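# Move the blue pen into the pink cup

## Task

Get the blue pen into the pink cup, with the green pen still in that cup, the book still inside the closed drawer and the blue lamp unmoved; at the end, no hand may be in contact with any loose object.

## Robot and tools

Robot: two arms, left_arm and right_arm, each ending in a dexterous hand with index, middle and ring fingers plus a thumb. right_arm has a right hand; left_arm has its mirror image, a left hand. Base positions in the scene frame: left_arm at (-0.041, +0.279, 0) m, right_arm at (-0.028, -0.226, 0) m, each turned only slightly about z. A camera stand is fixed behind the arms.

Frames. Scene frame: origin at table-top height, halfway between the arms' nominal bases; +z up, +x forward over the table, left_arm on the +y side. The arm names do not match the image sides. Each arm reports its hand pose, velocities and targets in its own base frame, and its offsets use that base's axes. Fixed cameras and the table use the scene frame. Reported positions and orientations can be a few centimetres off, more at long reach.

Hand point axes (right hand): +z runs along the straight fingers toward the tips; +x crosses the palm away from the thumb; +y points out of the palm's back, so the palm face sits at y = -0.062 m. The left hand uses mirrored axes: its +x points toward the thumb, so the mast's x signs flip. Straight fingertips end about 0.139 m beyond the knuckles (knuckles at z = -0.017). A rigid mast near the wrist (x +0.05 to +0.10, z -0.16 to -0.11, up to y = +0.06) can collide with things. Fingertips carry rubber caps; the rest is hard plastic.

Tool execute_actions(actions, cameras). actions is a list of actions. Each action is a list of 1 to 15 rows, one row per 1/30 s control step. An action always lasts 15 steps (0.5 s); if it has fewer rows, its final row is held. Every row has exactly 48 numbers, all in [-1, 1], covering both arms even when only one moves:
1-6: left_arm dx, dy, dz, rx, ry, rz
7-22: left hand hinge goals
23-24: left current_limit, speed
25-30: right_arm dx, dy, dz, rx, ry, rz
31-46: right hand hinge goals
47-48: right current_limit, speed.

Pose numbers are offsets, not poses. They are measured from that arm's Hand target as it was when the action began, along the arm's base axes. Every row in an action counts from that same starting target, not from the row before. Sending an offset again moves the arm further. Scale: 1.0 equals 0.6 m of translation or 180 degrees of rotation. rx, ry, rz form one rotation vector, applied about the Hand target's position. A translation longer than 1.0 gets scaled down along its direction. Orientation commands are clipped to within 40 degrees of the measured orientation each step, and the controller favours position when it cannot achieve both.

Hinge goals are absolute: each value places a joint between its two stops, so 0 is a real goal, not "hold". Hinge order per hand: index_abd, index_mcp, index_pip, index_dip, middle_abd, middle_mcp, middle_pip, middle_dip, ring_abd, ring_mcp, ring_pip, ring_dip, thumb_cmc, thumb_axl, thumb_mcp, thumb_ipl. Values giving a straight joint: _abd 0.00, _mcp 0.75, _pip 0.58, _dip 0.70, thumb_cmc 0.71, thumb_axl 0.68, thumb_mcp 0.23, thumb_ipl 0.17. Lower values bend the fingers toward the palm (flexion), swing fingers sideways away from the thumb (_abd), and swing the thumb around in front of the palm (thumb_cmc). To leave a hand unchanged, resend its hand_goal, hand_current_limit and hand_speed. current_limit maps -1..+1 onto 0..550 mA (floor 11 mA); very low values may not lift a finger. speed sets joint goal speed as (speed+1)/2 of 8.5 rad/s. Defaults at start: current_limit +0.4, speed -0.6. Whatever was last sent stays in effect.

cameras: a list of names (cam_high, cam_left_wrist, cam_right_wrist), ["all"], or []. If omitted or null, you get all images with an empty actions list and none otherwise. A wrong name invalidates the call. Images are 672x504.

Tool zoom_image(camera, region): region [x0, y0, x1, y1] in pixels of that camera's newest image, origin top-left, up to 504 x 504. Only cameras in the latest images can be zoomed.

Tool finished_scene(scene): ends the scene for good; scene is 1 and may be omitted. Replying with no tool call also ends it.

Results. Per arm: end_effector_position (m) and end_effector_quat_wxyz in its base frame; Hand target, the last commanded pose after clipping, from which the next offsets start; joint positions, velocities ("within noise" if at rest) and torques (with offsets and noise; numbers 3 and 4 wrap at ±28 N m). The hand often stops short of its target; resend (even all zeros), then send the remaining gap as an offset. right_arm's elbow sags, so aim higher. Per hand: hand_goal, hand_measured, hand_current_ma (positive pushes toward -1), hand_state (moving, goal, blocked, overload), hand_current_limit, hand_speed. Step readings list some intermediate positions. A call returns once motion stops, within 3 s after its last action. The robot keeps the last command while you deliberate.

Gripping: a finger presses only if its goal lies past the object's surface; further past means harder, up to the limit. Gear friction can keep a grip after lowering the limit.

Avoid: dropping things or letting anything leave the table; releasing moving objects; striking fixed or heavy objects; hard pushes; the two arms or hands touching or gripping each other. A motor at 495 mA or more for 5 s shuts off for 10 s. Long loads, outstretched arms or pushing at unreachable poses heat motors; at 100 °C the arm goes limp for 30-60 s. To stop pressing on something, command the target back past the hand point. Near the waist axis a small move can swing the whole arm. Loose objects may occasionally be nudged by outside forces.

Each tool is called in YAML: its name, and indented under it one key for each argument.

## Session

execute_actions:
  actions: []

Scene clock: 0.00 s.
left_arm: end_effector_position=(+0.3015, -0.3840, +0.2566) hand_goal=(+0.000, +0.754, +0.576, +0.696, +0.000, +0.754, +0.576, +0.696, +0.000, +0.754, +0.576, +0.696, +0.714, +0.678, +0.226, +0.168) hand_measured=(+0.000, +0.754, +0.576, +0.696, +0.000, +0.754, +0.576, +0.696, +0.000, +0.754, +0.576, +0.696, +0.714, +0.678, +0.226, +0.168) hand_current_ma=(+0, +0, +0, +0, +0, +0, +0, +0, +0, +0, +0, +0, +0, +0, +0, +0) hand_state=(goal, goal, goal, goal, goal, goal, goal, goal, goal, goal, goal, goal, goal, goal, goal, goal) hand_current_limit=0.40 hand_speed=-0.60 end_effector_quat_wxyz=(+0.224, +0.804, +0.224, +0.503) | right_arm: end_effector_position=(+0.0424, -0.4332, +0.1982) hand_goal=(+0.000, +0.754, +0.576, +0.696, +0.000, +0.754, +0.576, +0.696, +0.000, +0.754, +0.576, +0.696, +0.714, +0.678, +0.226, +0.168) hand_measured=(+0.000, +0.754, +0.576, +0.696, +0.000, +0.754, +0.576, +0.696, +0.000, +0.754, +0.576, +0.696, +0.714, +0.678, +0.226, +0.168) hand_current_ma=(+0, +0, +0, +0, +0, +0, +0, +0, +0, +0, +0, +0, +0, +0, +0, +0) hand_state=(goal, goal, goal, goal, goal, goal, goal, goal, goal, goal, goal, goal, goal, goal, goal, goal) hand_current_limit=0.40 hand_speed=-0.60 end_effector_quat_wxyz=(-0.110, +0.957, -0.269, +0.001)
Joint positions: left_arm=[-1.186 1.202 0.646 -0.144 -0.915 0.292] | right_arm=[-1.343 1.488 1.339 -1.615 -0.108 0.765]
Joint velocities: within noise
Joint torques (N m): no reading
Heat: left arm: hottest waist 26 °C; right arm: hottest waist 26 °C.
Hand target: left_arm +0.3033, -0.3887, +0.2636; +0.230, +0.801, +0.226, +0.504 | right_arm +0.0441, -0.4404, +0.2090; -0.098, +0.958, -0.268, +0.008

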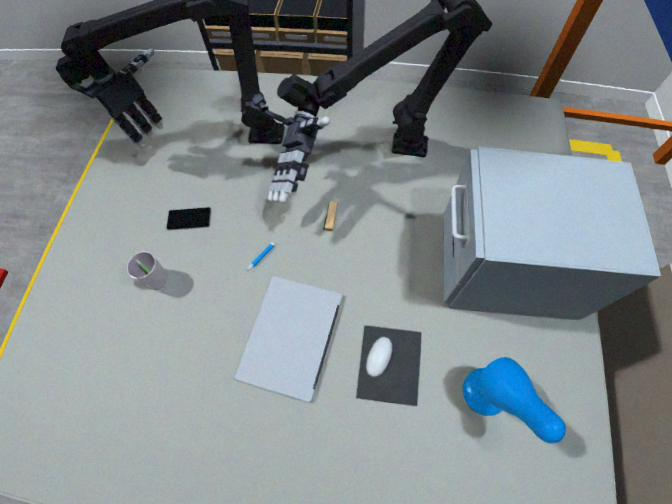

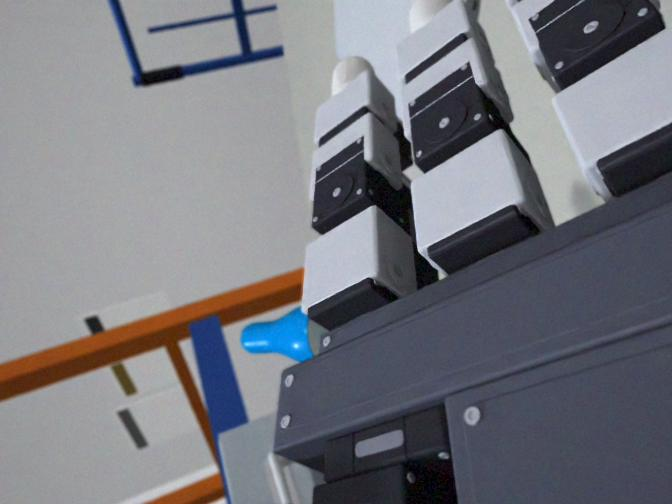

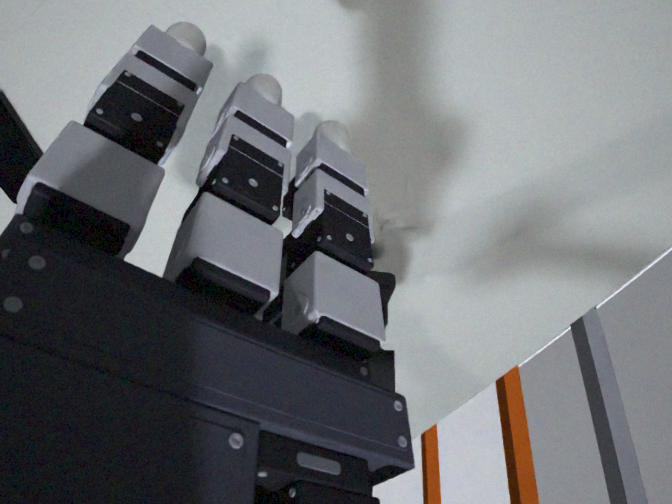

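zoom_image:
  camera: "cam_high"
  region: [100, 190, 300, 340]

zoom_image:
  camera: "cam_high"
  region: [50, 20, 450, 320]

Scaled by 2.520 from the camera's 672x504 image, which has a finer 960x720 frame.

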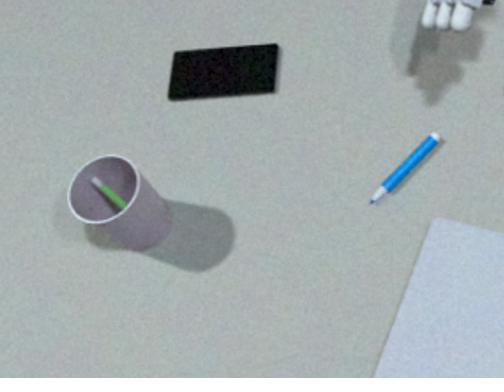

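Scaled by 1.260 from the camera's 672x504 image, which has a finer 960x720 frame.

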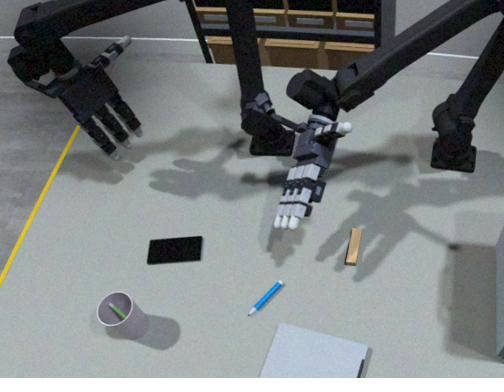

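execute_actions:
  actions:
    - [[0.0445,0.1275,0.015,0,0,0.028,0,0.754,0.576,0.696,0,0.754,0.576,0.696,0,0.754,0.576,0.696,0.714,0.678,0.226,0.168,0.4,-0.6,0.14,0.117,0.05,-0.0106,-0.0045,0.0797,0.06,0.754,0.576,0.696,-0.06,0.754,0.576,0.696,0,0.754,-0.299,-0.174,0.714,0.678,0.226,0.168,0.4,-0.6]]
    - [[0.0445,0.1275,0.015,0,0,0.028,0,0.754,0.576,0.696,0,0.754,0.576,0.696,0,0.754,0.576,0.696,0.714,0.678,0.226,0.168,0.4,-0.6,0.14,0.117,0.05,-0.0106,-0.0045,0.0797,0.06,0.754,0.576,0.696,-0.06,0.754,0.576,0.696,0,0.754,-0.299,-0.174,0.714,0.678,0.226,0.168,0.4,-0.6]]
    - [[0.0445,0.1275,0.015,0,0,0.028,0,0.754,0.576,0.696,0,0.754,0.576,0.696,0,0.754,0.576,0.696,0.714,0.678,0.226,0.168,0.4,-0.6,0.14,0.117,0.05,-0.0106,-0.0045,0.0797,0.06,0.754,0.576,0.696,-0.06,0.754,0.576,0.696,0,0.754,-0.299,-0.174,0.714,0.678,0.226,0.168,0.4,-0.6]]
  cameras: ["all"]

Scene clock: 378.07 s.
left_arm: end_effector_position=(+0.3833, -0.1627, +0.2980) hand_goal=(+0.000, +0.754, +0.576, +0.696, +0.000, +0.754, +0.576, +0.696, +0.000, +0.754, +0.576, +0.696, +0.714, +0.678, +0.226, +0.168) hand_measured=(-0.002, +0.758, +0.576, +0.696, -0.002, +0.760, +0.576, +0.696, -0.002, +0.760, +0.576, +0.696, +0.720, +0.678, +0.226, +0.168) hand_current_ma=(-1, +3, +0, +0, -1, +4, +0, +0, -1, +4, +0, +0, +4, +0, +0, +0) hand_state=(goal, goal, goal, goal, goal, goal, goal, goal, goal, goal, goal, goal, goal, goal, goal, goal) hand_current_limit=0.40 hand_speed=-0.60 end_effector_quat_wxyz=(+0.170, +0.761, +0.331, +0.531) | right_arm: end_effector_position=(+0.2861, -0.2240, +0.2733) hand_goal=(+0.060, +0.754, +0.576, +0.696, -0.060, +0.754, +0.576, +0.696, +0.000, +0.754, -0.298, -0.174, +0.714, +0.678, +0.226, +0.168) hand_measured=(+0.058, +0.750, +0.576, +0.696, -0.058, +0.750, +0.576, +0.696, +0.000, +0.754, -0.292, -0.170, +0.712, +0.678, +0.222, +0.168) hand_current_ma=(+0, -1, +0, +0, +1, -1, +0, +0, +0, +0, +3, +1, +0, +0, -1, +0) hand_state=(goal, goal, goal, goal, goal, goal, goal, goal, goal, goal, goal, goal, goal, goal, goal, goal) hand_current_limit=0.40 hand_speed=-0.60 end_effector_quat_wxyz=(-0.059, +0.992, +0.107, -0.008)
Joint positions: left_arm=[-0.606 0.79 0.482 -0.186 -0.645 0.537] | right_arm=[-0.487 1.228 1.279 -1.701 -0.09 0.865]
Joint torques (N m): left_arm=[-0.44 -1.2 7.51 2.26 -0.21 0.07] | right_arm=[-1.55 -6.42 14.31 -0.32 0.11 0.07]
Heat: left arm: hottest elbow 34 °C; right arm: hottest elbow 36 °C.
Hand target: left_arm +0.3833, -0.1593, +0.2906; +0.162, +0.765, +0.330, +0.529 | right_arm +0.2962, -0.2298, +0.2990; -0.053, +0.993, +0.105, +0.004
Off the commanded pose: left_arm 0.008 m, 1 deg | right_arm 0.028 m, 2 deg.
joint sent to its limit (right arm) — joint 4 (wrist pitch), lower limit. The joint targets still meet the commanded pose.
Step readings (end_effector_position of left_arm | right_arm):
0: (+0.3015, -0.3840, +0.2566) | (+0.0424, -0.4332, +0.1982)
1: (+0.3014, -0.3840, +0.2568) | (+0.0429, -0.4331, +0.1982)
2: (+0.3025, -0.3826, +0.2571) | (+0.0451, -0.4323, +0.1989)
4: (+0.3084, -0.3710, +0.2600) | (+0.0588, -0.4226, +0.2010)
8: (+0.3262, -0.3285, +0.2750) | (+0.1064, -0.3893, +0.2177)
15: (+0.3305, -0.3157, +0.2848) | (+0.1298, -0.3721, +0.2389)
16: (+0.3304, -0.3154, +0.2836) | (+0.1301, -0.3717, +0.2389)
17: (+0.3312, -0.3136, +0.2813) | (+0.1312, -0.3701, +0.2396)
19: (+0.3366, -0.2983, +0.2781) | (+0.1476, -0.3595, +0.2421)
23: (+0.3529, -0.2502, +0.2833) | (+0.1971, -0.3208, +0.2533)
30: (+0.3568, -0.2390, +0.2918) | (+0.2127, -0.3006, +0.2617)
31: (+0.3569, -0.2390, +0.2911) | (+0.2128, -0.3002, +0.2618)
32: (+0.3579, -0.2378, +0.2894) | (+0.2143, -0.2989, +0.2625)
34: (+0.3642, -0.2221, +0.2881) | (+0.2307, -0.2850, +0.2638)
38: (+0.3790, -0.1718, +0.2958) | (+0.2747, -0.2385, +0.2661)
45: (+0.3831, -0.1614, +0.2991) | (+0.2864, -0.2231, +0.2707)

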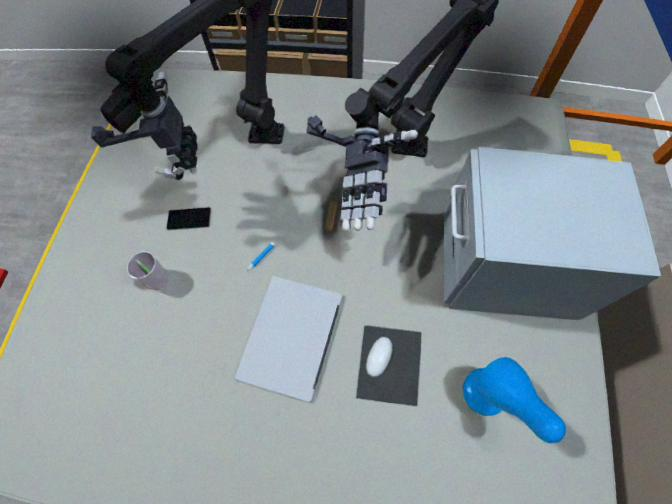

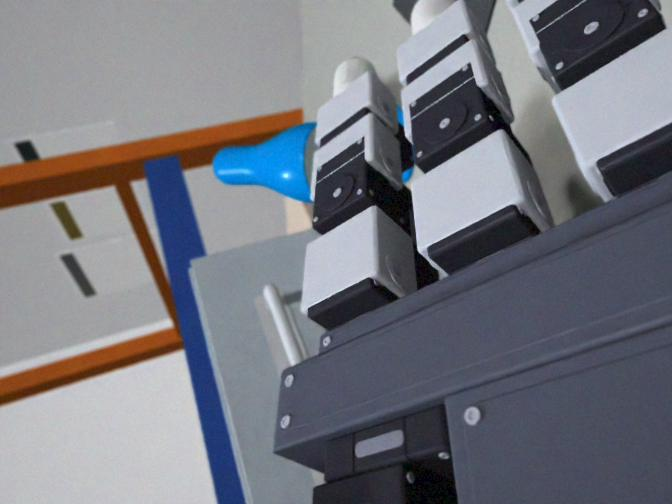

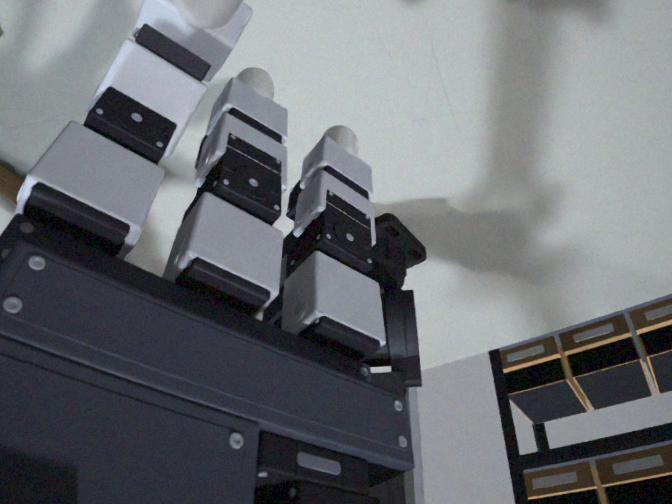

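execute_actions:
  actions:
    - [[0.0445,0.1275,0.015,0,0,0.028,0,0.754,0.576,0.696,0,0.754,0.576,0.696,0,0.754,0.576,0.696,0.714,0.678,0.226,0.168,0.4,-0.6,0.14,0.117,0,-0.0106,-0.0045,0.0797,0.06,0.754,0.576,0.696,-0.06,0.754,0.576,0.696,0,0.754,-0.299,-0.174,0.714,0.678,0.226,0.168,0.4,-0.6]]
    - [[0,0,0,0,0,0,0,0.754,0.576,0.696,0,0.754,0.576,0.696,0,0.754,0.576,0.696,0.714,0.678,0.226,0.168,0.4,-0.6,0.14,0.117,0,-0.0106,-0.0045,0.0797,0.06,0.754,0.576,0.696,-0.06,0.754,0.576,0.696,0,0.754,-0.299,-0.174,0.714,0.678,0.226,0.168,0.4,-0.6]]
    - [[0,0,0,0,0,0,0,0.754,0.576,0.696,0,0.754,0.576,0.696,0,0.754,0.576,0.696,0.714,0.678,0.226,0.168,0.4,-0.6,0.14,0.117,-0.05,-0.0106,-0.0045,0.0797,0.06,0.754,0.576,0.696,-0.06,0.754,0.576,0.696,0,0.754,-0.299,-0.174,0.714,0.678,0.226,0.168,0.4,-0.6]]
  cameras: ["cam_high","cam_right_wrist"]

Scene clock: 398.60 s.
left_arm: end_effector_position=(+0.4077, -0.0849, +0.3009) hand_goal=(+0.000, +0.754, +0.576, +0.696, +0.000, +0.754, +0.576, +0.696, +0.000, +0.754, +0.576, +0.696, +0.714, +0.678, +0.226, +0.168) hand_measured=(-0.002, +0.760, +0.576, +0.696, -0.002, +0.760, +0.576, +0.696, -0.002, +0.760, +0.576, +0.696, +0.720, +0.678, +0.226, +0.168) hand_current_ma=(-1, +3, +0, +0, -1, +4, +0, +0, -1, +4, +0, +0, +4, +0, +0, +0) hand_state=(goal, goal, goal, goal, goal, goal, goal, goal, goal, goal, goal, goal, goal, goal, goal, goal) hand_current_limit=0.40 hand_speed=-0.60 end_effector_quat_wxyz=(+0.140, +0.752, +0.363, +0.532) | right_arm: end_effector_position=(+0.5300, -0.0175, +0.2463) hand_goal=(+0.060, +0.754, +0.576, +0.696, -0.060, +0.754, +0.576, +0.696, +0.000, +0.754, -0.298, -0.174, +0.714, +0.678, +0.226, +0.168) hand_measured=(+0.058, +0.752, +0.576, +0.696, -0.058, +0.752, +0.576, +0.696, +0.000, +0.754, -0.292, -0.170, +0.712, +0.678, +0.222, +0.168) hand_current_ma=(+0, -1, +0, +0, +1, -1, +0, +0, +0, +0, +3, +1, +0, +0, -2, +0) hand_state=(goal, goal, goal, goal, goal, goal, goal, goal, goal, goal, goal, goal, goal, goal, goal, goal) hand_current_limit=0.40 hand_speed=-0.60 end_effector_quat_wxyz=(-0.010, +0.887, +0.461, -0.025)
Joint positions: left_arm=[-0.324 0.75 0.477 -0.185 -0.472 0.643] | right_arm=[0.106 1.618 1.594 -1.6 0 0.719]
Joint torques (N m): left_arm=[-0.32 -0.15 8.18 3.38 -0.12 0.1] | right_arm=[-2.2 -12.16 14.24 0.13 0.22 -0.14]
Heat: left arm: hottest elbow 35 °C; right arm: hottest elbow 40 °C.
Hand target: left_arm +0.4100, -0.0828, +0.2997; +0.139, +0.749, +0.363, +0.536 | right_arm +0.5481, -0.0192, +0.2689; +0.000, +0.887, +0.463, +0.000
Off the commanded pose: left_arm 0.003 m, 1 deg | right_arm 0.029 m, 3 deg.
Step readings (end_effector_position of left_arm | right_arm):
0: (+0.3833, -0.1627, +0.2980) | (+0.2860, -0.2240, +0.2733)
1: (+0.3835, -0.1628, +0.2977) | (+0.2863, -0.2237, +0.2733)
2: (+0.3846, -0.1621, +0.2972) | (+0.2883, -0.2220, +0.2741)
4: (+0.3915, -0.1450, +0.2975) | (+0.3022, -0.2082, +0.2768)
8: (+0.4040, -0.0941, +0.3033) | (+0.3439, -0.1606, +0.2807)
15: (+0.4076, -0.0839, +0.3017) | (+0.3627, -0.1512, +0.2769)
16: (+0.4076, -0.0843, +0.3015) | (+0.3633, -0.1515, +0.2766)
17: (+0.4076, -0.0846, +0.3015) | (+0.3658, -0.1509, +0.2774)
19: (+0.4076, -0.0847, +0.3013) | (+0.3802, -0.1412, +0.2807)
23: (+0.4077, -0.0846, +0.3010) | (+0.4232, -0.0958, +0.2830)
30: (+0.4077, -0.0849, +0.3009) | (+0.4438, -0.0835, +0.2751)
31: (+0.4077, -0.0849, +0.3009) | (+0.4449, -0.0838, +0.2749)
32: (+0.4077, -0.0849, +0.3009) | (+0.4477, -0.0840, +0.2753)
34: (+0.4077, -0.0849, +0.3009) | (+0.4631, -0.0768, +0.2762)
38: (+0.4077, -0.0849, +0.3009) | (+0.5032, -0.0349, +0.2641)
45: (+0.4077, -0.0849, +0.3009) | (+0.5237, -0.0148, +0.2381)
Images, in order (width x height): cam_high 672x504, cam_right_wrist 672x504.

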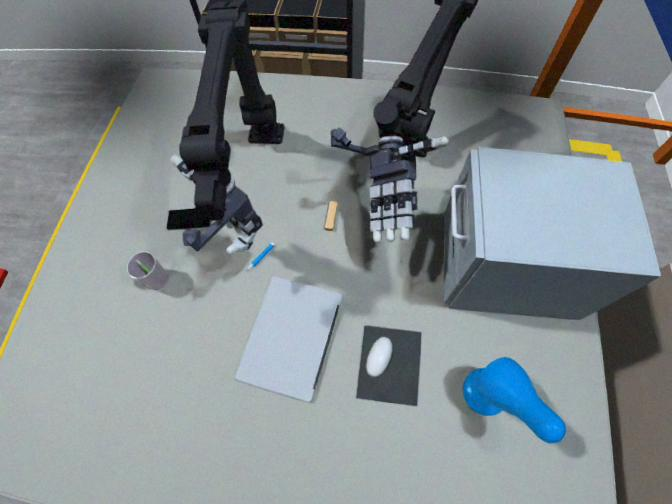

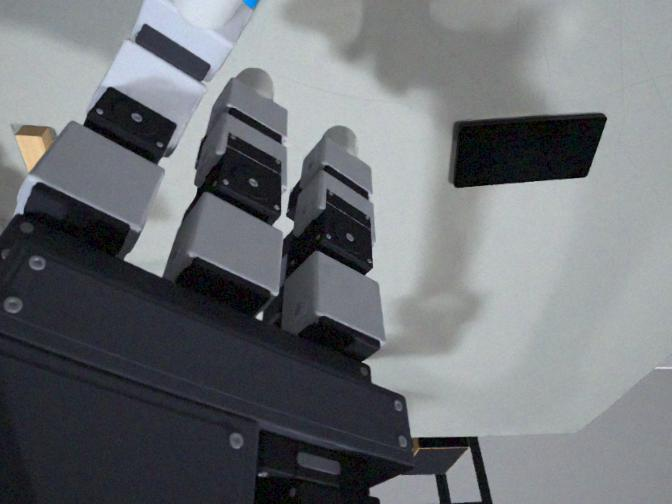

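zoom_image:
  camera: "cam_high"
  region: [160, 170, 310, 300]

Scaled by 3.360 from the camera's 672x504 image, which has a finer 960x720 frame.

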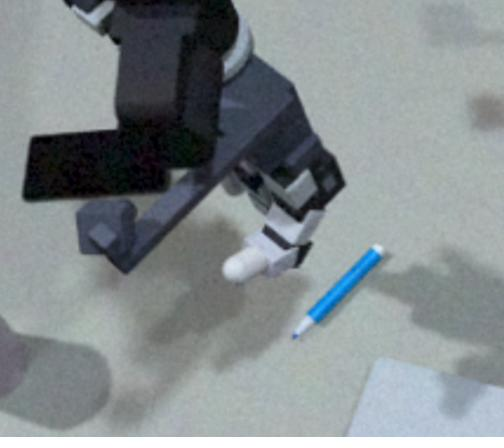

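execute_actions:
  actions:
    - [[0,0,0,0,0,0,0,0.754,0.576,0.696,0,0.754,0.576,0.696,0,0.754,0.576,0.696,0.714,0.678,0.226,0.168,0.4,-0.6,0.02,0,-0.08,0,0,0,0.06,0.754,0.576,0.696,-0.06,0.754,0.576,0.696,0,0.754,-0.299,-0.174,0.714,0.678,0.226,0.168,0.4,-0.6]]
    - [[0,0,0,0,0,0,0,0.754,0.576,0.696,0,0.754,0.576,0.696,0,0.754,0.576,0.696,0.714,0.678,0.226,0.168,0.4,-0.6,0.01,0,-0.077,0,0,0,0.06,0.754,0.576,0.696,-0.06,0.754,0.576,0.696,0,0.754,-0.299,-0.174,0.714,0.678,0.226,0.168,0.4,-0.6]]
  cameras: ["cam_high","cam_right_wrist"]

zoom_image:
  camera: "cam_high"
  region: [180, 190, 310, 300]

Scene clock: 439.90 s.
left_arm: end_effector_position=(+0.4077, -0.0849, +0.3009) hand_goal=(+0.000, +0.754, +0.576, +0.696, +0.000, +0.754, +0.576, +0.696, +0.000, +0.754, +0.576, +0.696, +0.714, +0.678, +0.226, +0.168) hand_measured=(-0.002, +0.760, +0.576, +0.696, -0.002, +0.760, +0.576, +0.696, -0.002, +0.760, +0.576, +0.696, +0.720, +0.678, +0.226, +0.168) hand_current_ma=(-1, +3, +0, +0, -1, +4, +0, +0, -1, +4, +0, +0, +4, +0, +0, +0) hand_state=(goal, goal, goal, goal, goal, goal, goal, goal, goal, goal, goal, goal, goal, goal, goal, goal) hand_current_limit=0.40 hand_speed=-0.60 end_effector_quat_wxyz=(+0.140, +0.752, +0.363, +0.532) | right_arm: end_effector_position=(+0.5632, -0.0145, +0.1803) hand_goal=(+0.060, +0.754, +0.576, +0.696, -0.060, +0.754, +0.576, +0.696, +0.000, +0.754, -0.298, -0.174, +0.714, +0.678, +0.226, +0.168) hand_measured=(+0.058, +0.752, +0.576, +0.696, -0.058, +0.752, +0.576, +0.696, +0.000, +0.754, -0.292, -0.170, +0.712, +0.678, +0.222, +0.168) hand_current_ma=(+0, -1, +0, +0, +1, -1, +0, +0, +0, +0, +3, +1, +0, +0, -2, +0) hand_state=(goal, goal, goal, goal, goal, goal, goal, goal, goal, goal, goal, goal, goal, goal, goal, goal) hand_current_limit=0.40 hand_speed=-0.60 end_effector_quat_wxyz=(+0.000, +0.887, +0.462, +0.000)
Joint positions: left_arm=[-0.324 0.75 0.477 -0.185 -0.472 0.643] | right_arm=[0.105 1.689 1.503 -1.385 0 0.714]
Joint torques (N m): left_arm=[-0.38 -0.09 8.18 3.34 -0.13 0.1] | right_arm=[-2.37 -11.28 8.98 0.72 0.15 -0.21]
Heat: left arm: hottest elbow 35 °C; right arm: hottest elbow 42 °C.
Hand target: left_arm +0.4100, -0.0828, +0.2997; +0.139, +0.749, +0.363, +0.536 | right_arm +0.5662, -0.0192, +0.1747; +0.000, +0.887, +0.463, +0.000
Off the commanded pose: left_arm 0.003 m, 1 deg | right_arm 0.008 m, 0 deg.
Step readings (end_effector_position of left_arm | right_arm):
0: (+0.4077, -0.0849, +0.3009) | (+0.5300, -0.0174, +0.2463)
1: (+0.4077, -0.0849, +0.3009) | (+0.5301, -0.0174, +0.2463)
2: (+0.4077, -0.0849, +0.3009) | (+0.5315, -0.0172, +0.2465)
4: (+0.4077, -0.0849, +0.3009) | (+0.5393, -0.0164, +0.2470)
8: (+0.4077, -0.0849, +0.3009) | (+0.5526, -0.0151, +0.2436)
15: (+0.4077, -0.0849, +0.3009) | (+0.5566, -0.0149, +0.2318)
16: (+0.4077, -0.0849, +0.3009) | (+0.5567, -0.0148, +0.2309)
17: (+0.4077, -0.0849, +0.3009) | (+0.5578, -0.0147, +0.2289)
19: (+0.4077, -0.0849, +0.3009) | (+0.5605, -0.0146, +0.2207)
23: (+0.4077, -0.0849, +0.3009) | (+0.5597, -0.0149, +0.1962)
30: (+0.4077, -0.0849, +0.3009) | (+0.5628, -0.0146, +0.1803)
Images, in order (width x height): cam_high 672x504, cam_right_wrist 672x504.

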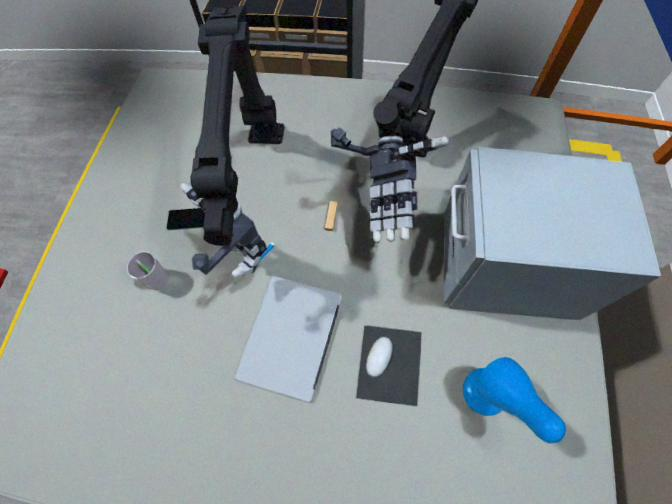

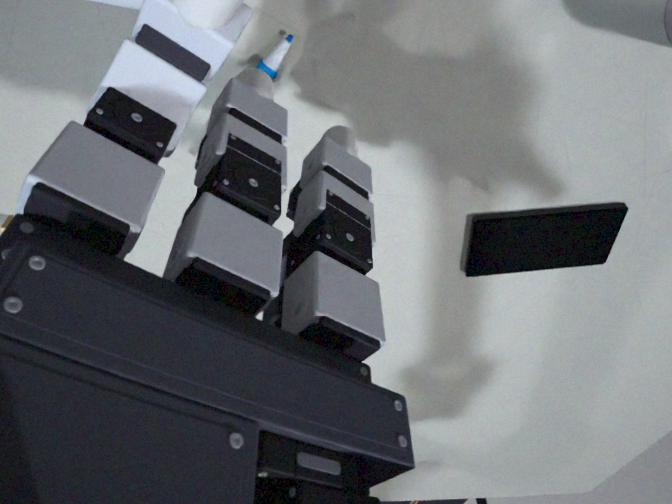

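Scaled by 3.877 from the camera's 672x504 image, which has a finer 960x720 frame.

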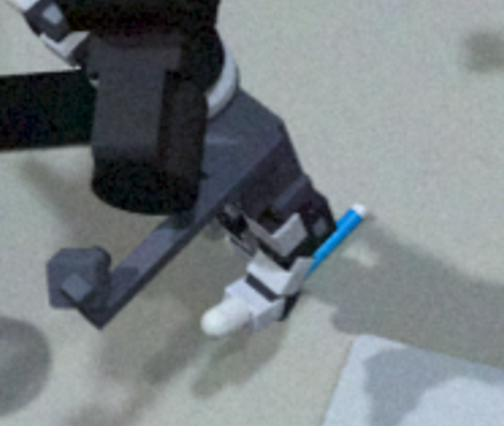

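execute_actions:
  actions:
    - [[0,0,0,0,0,0,0,0.754,0.576,0.696,0,0.754,0.576,0.696,0,0.754,0.576,0.696,0.714,0.678,0.226,0.168,0.4,-0.6,-0.0313,0.0513,-0.01,0,0,0,0.06,0.754,0.576,0.696,-0.06,0.754,0.576,0.696,0,0.754,-0.299,-0.174,0.714,0.678,0.226,0.168,0.4,-0.6]]
    - [[0,0,0,0,0,0,0,0.754,0.576,0.696,0,0.754,0.576,0.696,0,0.754,0.576,0.696,0.714,0.678,0.226,0.168,0.4,-0.6,0,0,-0.048,0,0,0,0.06,0.754,0.576,0.696,-0.06,0.754,0.576,0.696,0,0.754,-0.299,-0.174,0.714,0.678,0.226,0.168,0.4,-0.6]]
  cameras: ["cam_right_wrist"]

zoom_image:
  camera: "cam_right_wrist"
  region: [180, 0, 430, 188]

Scene clock: 524.50 s.
left_arm: end_effector_position=(+0.4077, -0.0849, +0.3009) hand_goal=(+0.000, +0.754, +0.576, +0.696, +0.000, +0.754, +0.576, +0.696, +0.000, +0.754, +0.576, +0.696, +0.714, +0.678, +0.226, +0.168) hand_measured=(-0.002, +0.760, +0.576, +0.696, -0.002, +0.760, +0.576, +0.696, -0.002, +0.760, +0.576, +0.696, +0.720, +0.678, +0.226, +0.168) hand_current_ma=(-1, +3, +0, +0, -1, +4, +0, +0, -1, +4, +0, +0, +4, +0, +0, +0) hand_state=(goal, goal, goal, goal, goal, goal, goal, goal, goal, goal, goal, goal, goal, goal, goal, goal) hand_current_limit=0.40 hand_speed=-0.60 end_effector_quat_wxyz=(+0.140, +0.752, +0.363, +0.532) | right_arm: end_effector_position=(+0.5483, +0.0117, +0.1404) hand_goal=(+0.060, +0.754, +0.576, +0.696, -0.060, +0.754, +0.576, +0.696, +0.000, +0.754, -0.298, -0.174, +0.714, +0.678, +0.226, +0.168) hand_measured=(+0.058, +0.752, +0.576, +0.696, -0.058, +0.752, +0.576, +0.696, +0.000, +0.754, -0.292, -0.170, +0.712, +0.678, +0.222, +0.168) hand_current_ma=(+0, -1, +0, +0, +1, -1, +0, +0, +0, +0, +3, +1, +0, +0, -2, +0) hand_state=(goal, goal, goal, goal, goal, goal, goal, goal, goal, goal, goal, goal, goal, goal, goal, goal) hand_current_limit=0.40 hand_speed=-0.60 end_effector_quat_wxyz=(-0.002, +0.885, +0.466, -0.004)
Joint positions: left_arm=[-0.324 0.75 0.477 -0.185 -0.472 0.643] | right_arm=[0.159 1.688 1.395 -1.286 -0.001 0.759]
Joint torques (N m): left_arm=[-0.32 -0.09 8.18 3.34 -0.14 0.11] | right_arm=[-1.49 -12.45 8.01 0.75 0.17 -0.01]
Heat: left arm: hottest elbow 35 °C; right arm: hottest elbow 37 °C.
Hand target: left_arm +0.4100, -0.0828, +0.2997; +0.139, +0.749, +0.363, +0.536 | right_arm +0.5475, +0.0115, +0.1399; +0.000, +0.887, +0.462, +0.000
Off the commanded pose: left_arm 0.003 m, 1 deg | right_arm 0.001 m, 1 deg.
Step readings (end_effector_position of left_arm | right_arm):
0: (+0.4077, -0.0849, +0.3009) | (+0.5632, -0.0145, +0.1803)
1: (+0.4077, -0.0849, +0.3009) | (+0.5633, -0.0145, +0.1804)
2: (+0.4077, -0.0849, +0.3009) | (+0.5632, -0.0143, +0.1794)
4: (+0.4077, -0.0849, +0.3009) | (+0.5612, -0.0121, +0.1747)
8: (+0.4077, -0.0849, +0.3009) | (+0.5513, -0.0007, +0.1615)
15: (+0.4077, -0.0849, +0.3009) | (+0.5489, +0.0120, +0.1584)
16: (+0.4077, -0.0849, +0.3009) | (+0.5488, +0.0120, +0.1581)
17: (+0.4077, -0.0849, +0.3009) | (+0.5494, +0.0120, +0.1574)
19: (+0.4077, -0.0849, +0.3009) | (+0.5507, +0.0122, +0.1531)
23: (+0.4077, -0.0849, +0.3009) | (+0.5473, +0.0116, +0.1425)
30: (+0.4077, -0.0849, +0.3009) | (+0.5481, +0.0116, +0.1404)
Images, in order (width x height): cam_right_wrist 672x504.

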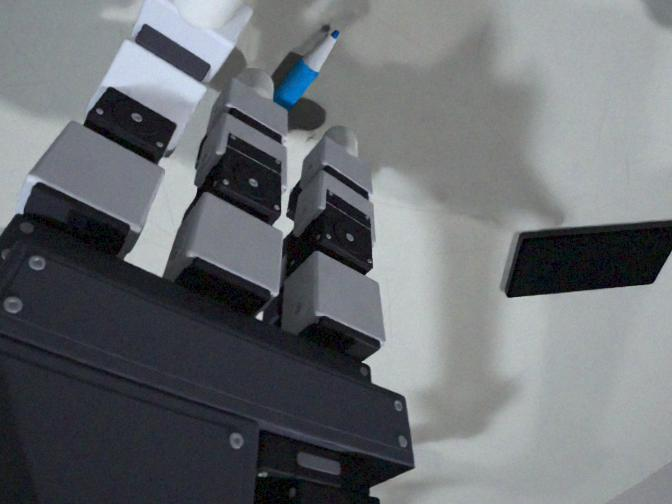

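Scaled by 2.016 from the camera's 672x504 image, which has a finer 960x720 frame.

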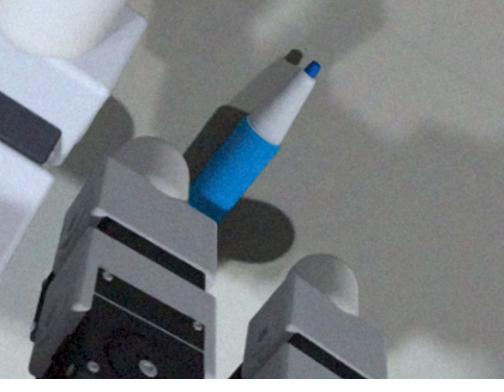

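execute_actions:
  actions:
    - [[0,0,0,0,0,0,0,0.754,0.576,0.696,0,0.754,0.576,0.696,0,0.754,0.576,0.696,0.714,0.678,0.226,0.168,0.4,-0.6,0.0033,0.0048,-0.026,0,0,0,0.06,0.754,0.576,0.696,-0.06,0.754,0.576,0.696,0,0.754,-0.299,-0.174,0.714,0.678,0.226,0.168,0.4,-0.6]]
  cameras: ["cam_right_wrist","cam_high"]

zoom_image:
  camera: "cam_right_wrist"
  region: [180, 0, 430, 188]

Scene clock: 543.70 s.
left_arm: end_effector_position=(+0.4077, -0.0849, +0.3009) hand_goal=(+0.000, +0.754, +0.576, +0.696, +0.000, +0.754, +0.576, +0.696, +0.000, +0.754, +0.576, +0.696, +0.714, +0.678, +0.226, +0.168) hand_measured=(-0.002, +0.760, +0.576, +0.696, -0.002, +0.760, +0.576, +0.696, -0.002, +0.760, +0.576, +0.696, +0.720, +0.678, +0.226, +0.168) hand_current_ma=(-1, +3, +0, +0, -1, +4, +0, +0, -1, +4, +0, +0, +4, +0, +0, +0) hand_state=(goal, goal, goal, goal, goal, goal, goal, goal, goal, goal, goal, goal, goal, goal, goal, goal) hand_current_limit=0.40 hand_speed=-0.60 end_effector_quat_wxyz=(+0.140, +0.752, +0.363, +0.532) | right_arm: end_effector_position=(+0.5505, +0.0118, +0.1346) hand_goal=(+0.060, +0.754, +0.576, +0.696, -0.060, +0.754, +0.576, +0.696, +0.000, +0.754, -0.298, -0.174, +0.714, +0.678, +0.226, +0.168) hand_measured=(+0.058, +0.752, +0.576, +0.696, -0.058, +0.752, +0.576, +0.696, +0.000, +0.754, -0.292, -0.170, +0.712, +0.678, +0.222, +0.168) hand_current_ma=(+0, -1, +0, +0, +1, -1, +0, +0, +0, +0, +3, +1, +0, +0, -2, +0) hand_state=(goal, goal, goal, goal, goal, goal, goal, goal, goal, goal, goal, goal, goal, goal, goal, goal) hand_current_limit=0.40 hand_speed=-0.60 end_effector_quat_wxyz=(+0.001, +0.886, +0.464, +0.005)
Joint positions: left_arm=[-0.324 0.75 0.477 -0.185 -0.472 0.643] | right_arm=[0.159 1.688 1.377 -1.249 -0.001 0.764]
Joint torques (N m): left_arm=[-0.32 -0.21 8.18 3.37 -0.12 0.11] | right_arm=[-1.32 -10.93 7.99 0.79 0.18 -0.02]
Heat: left arm: hottest elbow 35 °C; right arm: hottest elbow 36 °C.
Hand target: left_arm +0.4100, -0.0828, +0.2997; +0.139, +0.749, +0.363, +0.536 | right_arm +0.5494, +0.0144, +0.1243; +0.000, +0.887, +0.462, +0.000
Off the commanded pose: left_arm 0.003 m, 1 deg | right_arm 0.011 m, 1 deg.
Step readings (end_effector_position of left_arm | right_arm):
0: (+0.4077, -0.0849, +0.3009) | (+0.5483, +0.0117, +0.1404)
1: (+0.4077, -0.0849, +0.3009) | (+0.5484, +0.0117, +0.1404)
2: (+0.4077, -0.0849, +0.3009) | (+0.5488, +0.0117, +0.1401)
4: (+0.4077, -0.0849, +0.3009) | (+0.5501, +0.0119, +0.1386)
8: (+0.4077, -0.0849, +0.3009) | (+0.5499, +0.0118, +0.1352)
15: (+0.4077, -0.0849, +0.3009) | (+0.5504, +0.0118, +0.1346)
Images, in order (width x height): cam_high 672x504, cam_right_wrist 672x504.

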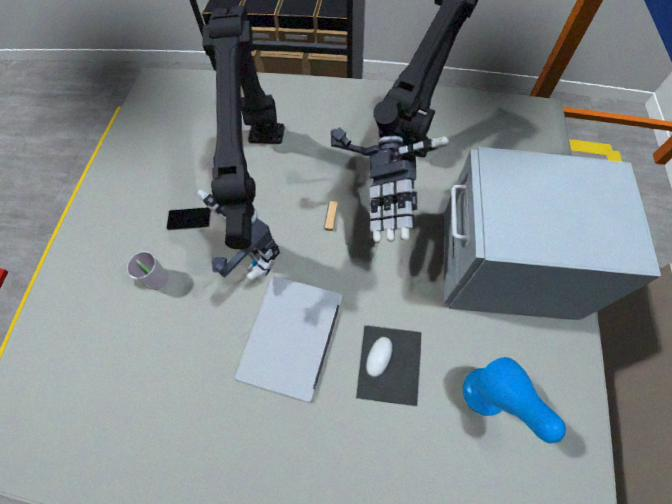

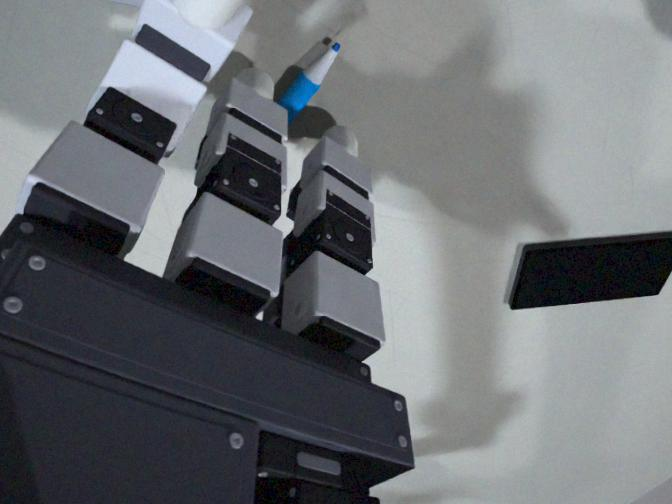

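Scaled by 2.016 from the camera's 672x504 image, which has a finer 960x720 frame.

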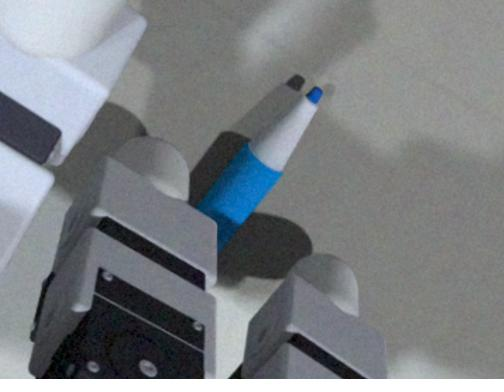

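execute_actions:
  actions:
    - [[0,0,0,0,0,0,0,0.754,0.576,0.696,0,0.754,0.576,0.696,0,0.754,0.576,0.696,0.714,0.678,0.226,0.168,0.4,-0.6,0,0,-0.01,0,0,0,0.06,0.754,0.576,0.696,-0.06,0.754,0.576,0.696,0,0.754,-0.299,-0.174,0.714,0.678,0.226,0.168,0.4,-0.6]]
  cameras: ["cam_right_wrist"]

zoom_image:
  camera: "cam_right_wrist"
  region: [180, 0, 430, 188]

Scene clock: 555.90 s.
left_arm: end_effector_position=(+0.4077, -0.0849, +0.3009) hand_goal=(+0.000, +0.754, +0.576, +0.696, +0.000, +0.754, +0.576, +0.696, +0.000, +0.754, +0.576, +0.696, +0.714, +0.678, +0.226, +0.168) hand_measured=(-0.002, +0.760, +0.576, +0.696, -0.002, +0.760, +0.576, +0.696, -0.002, +0.760, +0.576, +0.696, +0.720, +0.678, +0.226, +0.168) hand_current_ma=(-1, +3, +0, +0, -1, +4, +0, +0, -1, +4, +0, +0, +4, +0, +0, +0) hand_state=(goal, goal, goal, goal, goal, goal, goal, goal, goal, goal, goal, goal, goal, goal, goal, goal) hand_current_limit=0.40 hand_speed=-0.60 end_effector_quat_wxyz=(+0.140, +0.752, +0.363, +0.532) | right_arm: end_effector_position=(+0.5506, +0.0118, +0.1312) hand_goal=(+0.060, +0.754, +0.576, +0.696, -0.060, +0.754, +0.576, +0.696, +0.000, +0.754, -0.298, -0.174, +0.714, +0.678, +0.226, +0.168) hand_measured=(+0.058, +0.752, +0.576, +0.696, -0.058, +0.752, +0.576, +0.696, +0.000, +0.754, -0.292, -0.170, +0.712, +0.678, +0.222, +0.168) hand_current_ma=(+0, -1, +0, +0, +1, -1, +0, +0, +0, +0, +3, +1, +0, +0, -2, +0) hand_state=(goal, goal, goal, goal, goal, goal, goal, goal, goal, goal, goal, goal, goal, goal, goal, goal) hand_current_limit=0.40 hand_speed=-0.60 end_effector_quat_wxyz=(+0.002, +0.886, +0.464, +0.008)
Joint positions: left_arm=[-0.324 0.75 0.477 -0.185 -0.472 0.643] | right_arm=[0.159 1.688 1.367 -1.234 -0.001 0.764]
Joint torques (N m): left_arm=[-0.44 0.03 8.17 3.36 -0.13 0.1] | right_arm=[-1.2 -10.64 7.95 0.76 0.18 0]
Heat: left arm: hottest elbow 35 °C; right arm: hottest elbow 35 °C.
Hand target: left_arm +0.4100, -0.0828, +0.2997; +0.139, +0.749, +0.363, +0.536 | right_arm +0.5494, +0.0144, +0.1183; +0.000, +0.887, +0.463, +0.000
Off the commanded pose: left_arm 0.003 m, 1 deg | right_arm 0.013 m, 1 deg.
Step readings (end_effector_position of left_arm | right_arm):
0: (+0.4077, -0.0849, +0.3009) | (+0.5505, +0.0118, +0.1346)
1: (+0.4077, -0.0849, +0.3009) | (+0.5505, +0.0118, +0.1346)
2: (+0.4077, -0.0849, +0.3009) | (+0.5507, +0.0118, +0.1345)
4: (+0.4077, -0.0849, +0.3009) | (+0.5512, +0.0119, +0.1338)
8: (+0.4077, -0.0849, +0.3009) | (+0.5505, +0.0118, +0.1317)
15: (+0.4077, -0.0849, +0.3009) | (+0.5505, +0.0118, +0.1312)
Images, in order (width x height): cam_right_wrist 672x504.

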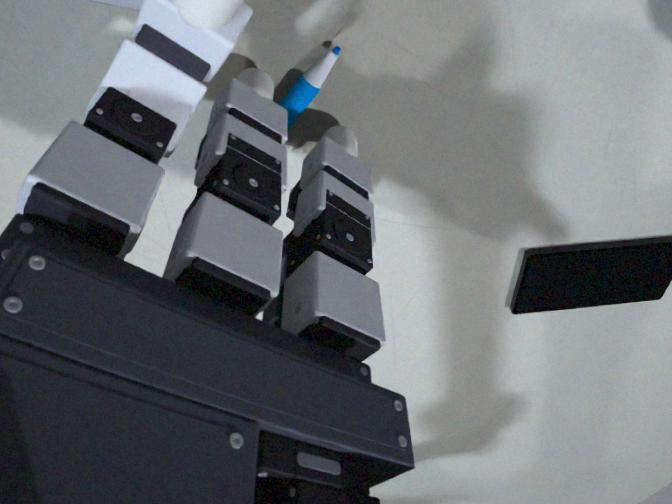

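Scaled by 2.016 from the camera's 672x504 image, which has a finer 960x720 frame.

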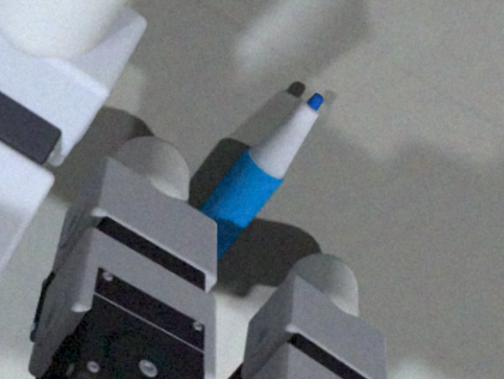

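execute_actions:
  actions:
    - [[0,0,0,0,0,0,0,0.754,0.576,0.696,0,0.754,0.576,0.696,0,0.754,0.576,0.696,0.714,0.678,0.226,0.168,0.4,-0.6,0,0,-0.01,0,0,0,0.06,0.754,0.576,0.696,-0.06,0.754,0.576,0.696,0,0.754,-0.299,-0.174,0.714,0.678,0.226,0.168,0.4,-0.6]]
  cameras: ["cam_right_wrist"]

zoom_image:
  camera: "cam_right_wrist"
  region: [180, 0, 430, 188]

Scene clock: 565.17 s.
left_arm: end_effector_position=(+0.4077, -0.0849, +0.3009) hand_goal=(+0.000, +0.754, +0.576, +0.696, +0.000, +0.754, +0.576, +0.696, +0.000, +0.754, +0.576, +0.696, +0.714, +0.678, +0.226, +0.168) hand_measured=(-0.002, +0.760, +0.576, +0.696, -0.002, +0.760, +0.576, +0.696, -0.002, +0.760, +0.576, +0.696, +0.720, +0.678, +0.226, +0.168) hand_current_ma=(-1, +3, +0, +0, -1, +4, +0, +0, -1, +4, +0, +0, +4, +0, +0, +0) hand_state=(goal, goal, goal, goal, goal, goal, goal, goal, goal, goal, goal, goal, goal, goal, goal, goal) hand_current_limit=0.40 hand_speed=-0.60 end_effector_quat_wxyz=(+0.140, +0.752, +0.363, +0.532) | right_arm: end_effector_position=(+0.5504, +0.0118, +0.1254) hand_goal=(+0.060, +0.754, +0.576, +0.696, -0.060, +0.754, +0.576, +0.696, +0.000, +0.754, -0.298, -0.174, +0.714, +0.678, +0.226, +0.168) hand_measured=(+0.058, +0.752, +0.576, +0.696, -0.058, +0.752, +0.576, +0.696, +0.000, +0.754, -0.292, -0.170, +0.712, +0.678, +0.222, +0.168) hand_current_ma=(+0, -1, +0, +0, +1, -1, +0, +0, +0, +0, +3, +1, +0, +0, -2, +0) hand_state=(goal, goal, goal, goal, goal, goal, goal, goal, goal, goal, goal, goal, goal, goal, goal, goal) hand_current_limit=0.40 hand_speed=-0.60 end_effector_quat_wxyz=(+0.002, +0.886, +0.464, +0.007)
Joint positions: left_arm=[-0.324 0.75 0.477 -0.185 -0.472 0.643] | right_arm=[0.159 1.693 1.357 -1.22 -0.001 0.764]
Joint torques (N m): left_arm=[-0.56 -0.09 8.14 3.36 -0.13 0.1] | right_arm=[-1.32 -10.46 7.91 0.83 0.18 -0.01]
Heat: left arm: hottest elbow 35 °C; right arm: hottest elbow 35 °C.
Hand target: left_arm +0.4100, -0.0828, +0.2997; +0.139, +0.749, +0.363, +0.536 | right_arm +0.5495, +0.0144, +0.1123; +0.000, +0.887, +0.463, +0.000
Off the commanded pose: left_arm 0.003 m, 1 deg | right_arm 0.013 m, 1 deg.
Step readings (end_effector_position of left_arm | right_arm):
0: (+0.4077, -0.0849, +0.3009) | (+0.5506, +0.0118, +0.1312)
1: (+0.4077, -0.0849, +0.3009) | (+0.5506, +0.0118, +0.1312)
2: (+0.4077, -0.0849, +0.3009) | (+0.5507, +0.0118, +0.1311)
4: (+0.4077, -0.0849, +0.3009) | (+0.5513, +0.0119, +0.1305)
8: (+0.4077, -0.0849, +0.3009) | (+0.5506, +0.0118, +0.1275)
15: (+0.4077, -0.0849, +0.3009) | (+0.5504, +0.0118, +0.1254)
Images, in order (width x height): cam_right_wrist 672x504.

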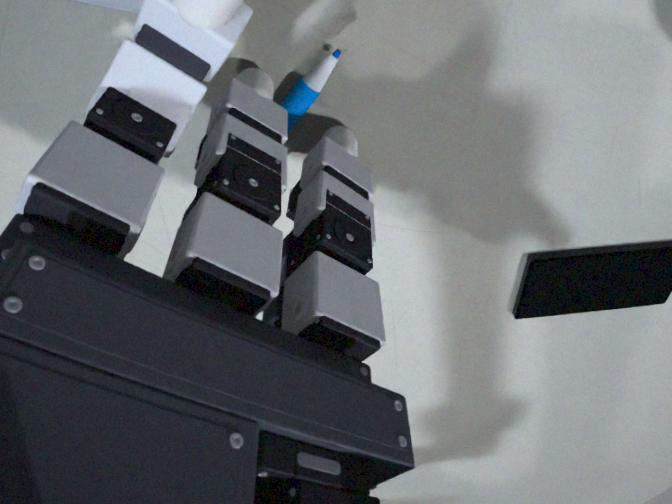

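Scaled by 2.016 from the camera's 672x504 image, which has a finer 960x720 frame.

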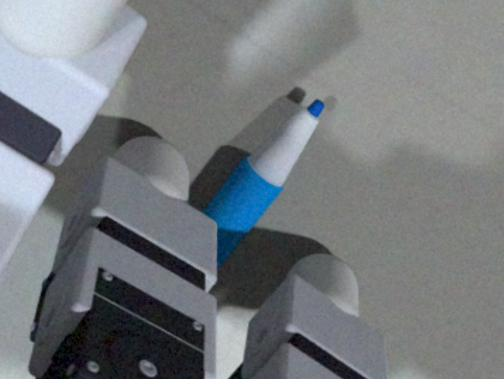

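execute_actions:
  actions:
    - [[0,0,0,0,0,0,0,0.754,0.576,0.696,0,0.754,0.576,0.696,0,0.754,0.576,0.696,0.714,0.678,0.226,0.168,0.4,-0.6,0,0,-0.006,0,0,0,0.06,0.754,0.576,0.696,-0.06,0.754,0.576,0.696,0,0.754,-0.299,-0.174,0.714,0.678,0.226,0.168,0.4,-0.9]]
    - [[0,0,0,0,0,0,0,0.754,0.576,0.696,0,0.754,0.576,0.696,0,0.754,0.576,0.696,0.714,0.678,0.226,0.168,0.4,-0.6,0,0,0,0,0,0,-0.25,0.754,0.576,0.696,0.25,0.754,0.576,0.696,0,0.754,-0.299,-0.174,0.714,0.678,0.226,0.168,0.4,-0.9]]
    - [[0,0,0,0,0,0,0,0.754,0.576,0.696,0,0.754,0.576,0.696,0,0.754,0.576,0.696,0.714,0.678,0.226,0.168,0.4,-0.6,0,0,0,0,0,0,-0.25,0.754,0.576,0.696,0.25,0.754,0.576,0.696,0,0.754,-0.299,-0.174,0.714,0.678,0.226,0.168,0.4,-0.9]]
  cameras: ["cam_right_wrist"]

zoom_image:
  camera: "cam_right_wrist"
  region: [180, 0, 430, 188]

Scene clock: 594.77 s.
left_arm: end_effector_position=(+0.4077, -0.0849, +0.3009) hand_goal=(+0.000, +0.754, +0.576, +0.696, +0.000, +0.754, +0.576, +0.696, +0.000, +0.754, +0.576, +0.696, +0.714, +0.678, +0.226, +0.168) hand_measured=(-0.002, +0.760, +0.576, +0.696, -0.002, +0.760, +0.576, +0.696, -0.002, +0.760, +0.576, +0.696, +0.720, +0.678, +0.226, +0.168) hand_current_ma=(-1, +3, +0, +0, -1, +4, +0, +0, -1, +4, +0, +0, +4, +0, +0, +0) hand_state=(goal, goal, goal, goal, goal, goal, goal, goal, goal, goal, goal, goal, goal, goal, goal, goal) hand_current_limit=0.40 hand_speed=-0.60 end_effector_quat_wxyz=(+0.140, +0.752, +0.363, +0.532) | right_arm: end_effector_position=(+0.5503, +0.0085, +0.1254) hand_goal=(-0.250, +0.754, +0.576, +0.696, +0.250, +0.754, +0.576, +0.696, +0.000, +0.754, -0.298, -0.174, +0.714, +0.678, +0.226, +0.168) hand_measured=(+0.004, +0.766, +0.582, +0.700, +0.158, +0.752, +0.576, +0.696, +0.000, +0.754, -0.292, -0.170, +0.712, +0.678, +0.222, +0.168) hand_current_ma=(+385, +10, +3, +1, -172, -1, +0, +0, +0, +0, +3, +1, +0, +0, -2, +0) hand_state=(blocked, goal, goal, goal, blocked, goal, goal, goal, goal, goal, goal, goal, goal, goal, goal, goal) hand_current_limit=0.40 hand_speed=-0.90 end_effector_quat_wxyz=(+0.010, +0.887, +0.463, +0.005)
Joint positions: left_arm=[-0.324 0.75 0.477 -0.185 -0.472 0.643] | right_arm=[0.159 1.693 1.353 -1.216 0.016 0.768]
Joint torques (N m): left_arm=[-0.44 -0.03 8.18 3.38 -0.12 0.1] | right_arm=[-1.32 -10.34 7.73 0.99 -0.49 -0.05]
Heat: left arm: hottest elbow 36 °C; right arm: hottest elbow 35 °C.
Hand target: left_arm +0.4100, -0.0828, +0.2997; +0.139, +0.749, +0.363, +0.536 | right_arm +0.5494, +0.0144, +0.1086; +0.000, +0.887, +0.463, +0.000
Off the commanded pose: left_arm 0.003 m, 1 deg | right_arm 0.018 m, 1 deg.
Step readings (end_effector_position of left_arm | right_arm):
0: (+0.4077, -0.0849, +0.3009) | (+0.5504, +0.0118, +0.1254)
1: (+0.4077, -0.0849, +0.3009) | (+0.5505, +0.0118, +0.1254)
2: (+0.4077, -0.0849, +0.3009) | (+0.5506, +0.0118, +0.1254)
4: (+0.4077, -0.0849, +0.3009) | (+0.5509, +0.0118, +0.1255)
8: (+0.4077, -0.0849, +0.3009) | (+0.5513, +0.0118, +0.1256)
15: (+0.4077, -0.0849, +0.3009) | (+0.5514, +0.0119, +0.1256)
16: (+0.4077, -0.0849, +0.3009) | (+0.5514, +0.0119, +0.1256)
17: (+0.4077, -0.0849, +0.3009) | (+0.5514, +0.0119, +0.1256)
19: (+0.4077, -0.0849, +0.3009) | (+0.5510, +0.0116, +0.1252)
23: (+0.4077, -0.0849, +0.3009) | (+0.5510, +0.0107, +0.1254)
30: (+0.4077, -0.0849, +0.3009) | (+0.5506, +0.0090, +0.1255)
31: (+0.4077, -0.0849, +0.3009) | (+0.5504, +0.0087, +0.1255)
32: (+0.4077, -0.0849, +0.3009) | (+0.5503, +0.0086, +0.1254)
34: (+0.4077, -0.0849, +0.3009) | (+0.5503, +0.0085, +0.1254)
38: (+0.4077, -0.0849, +0.3009) | (+0.5503, +0.0085, +0.1254)
45: (+0.4077, -0.0849, +0.3009) | (+0.5503, +0.0085, +0.1254)
Images, in order (width x height): cam_right_wrist 672x504.

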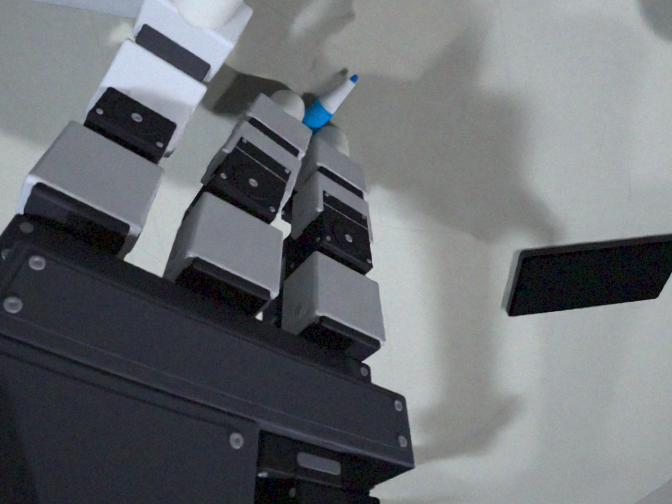

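Scaled by 2.016 from the camera's 672x504 image, which has a finer 960x720 frame.

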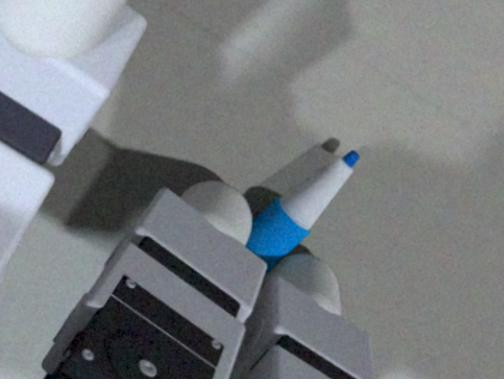

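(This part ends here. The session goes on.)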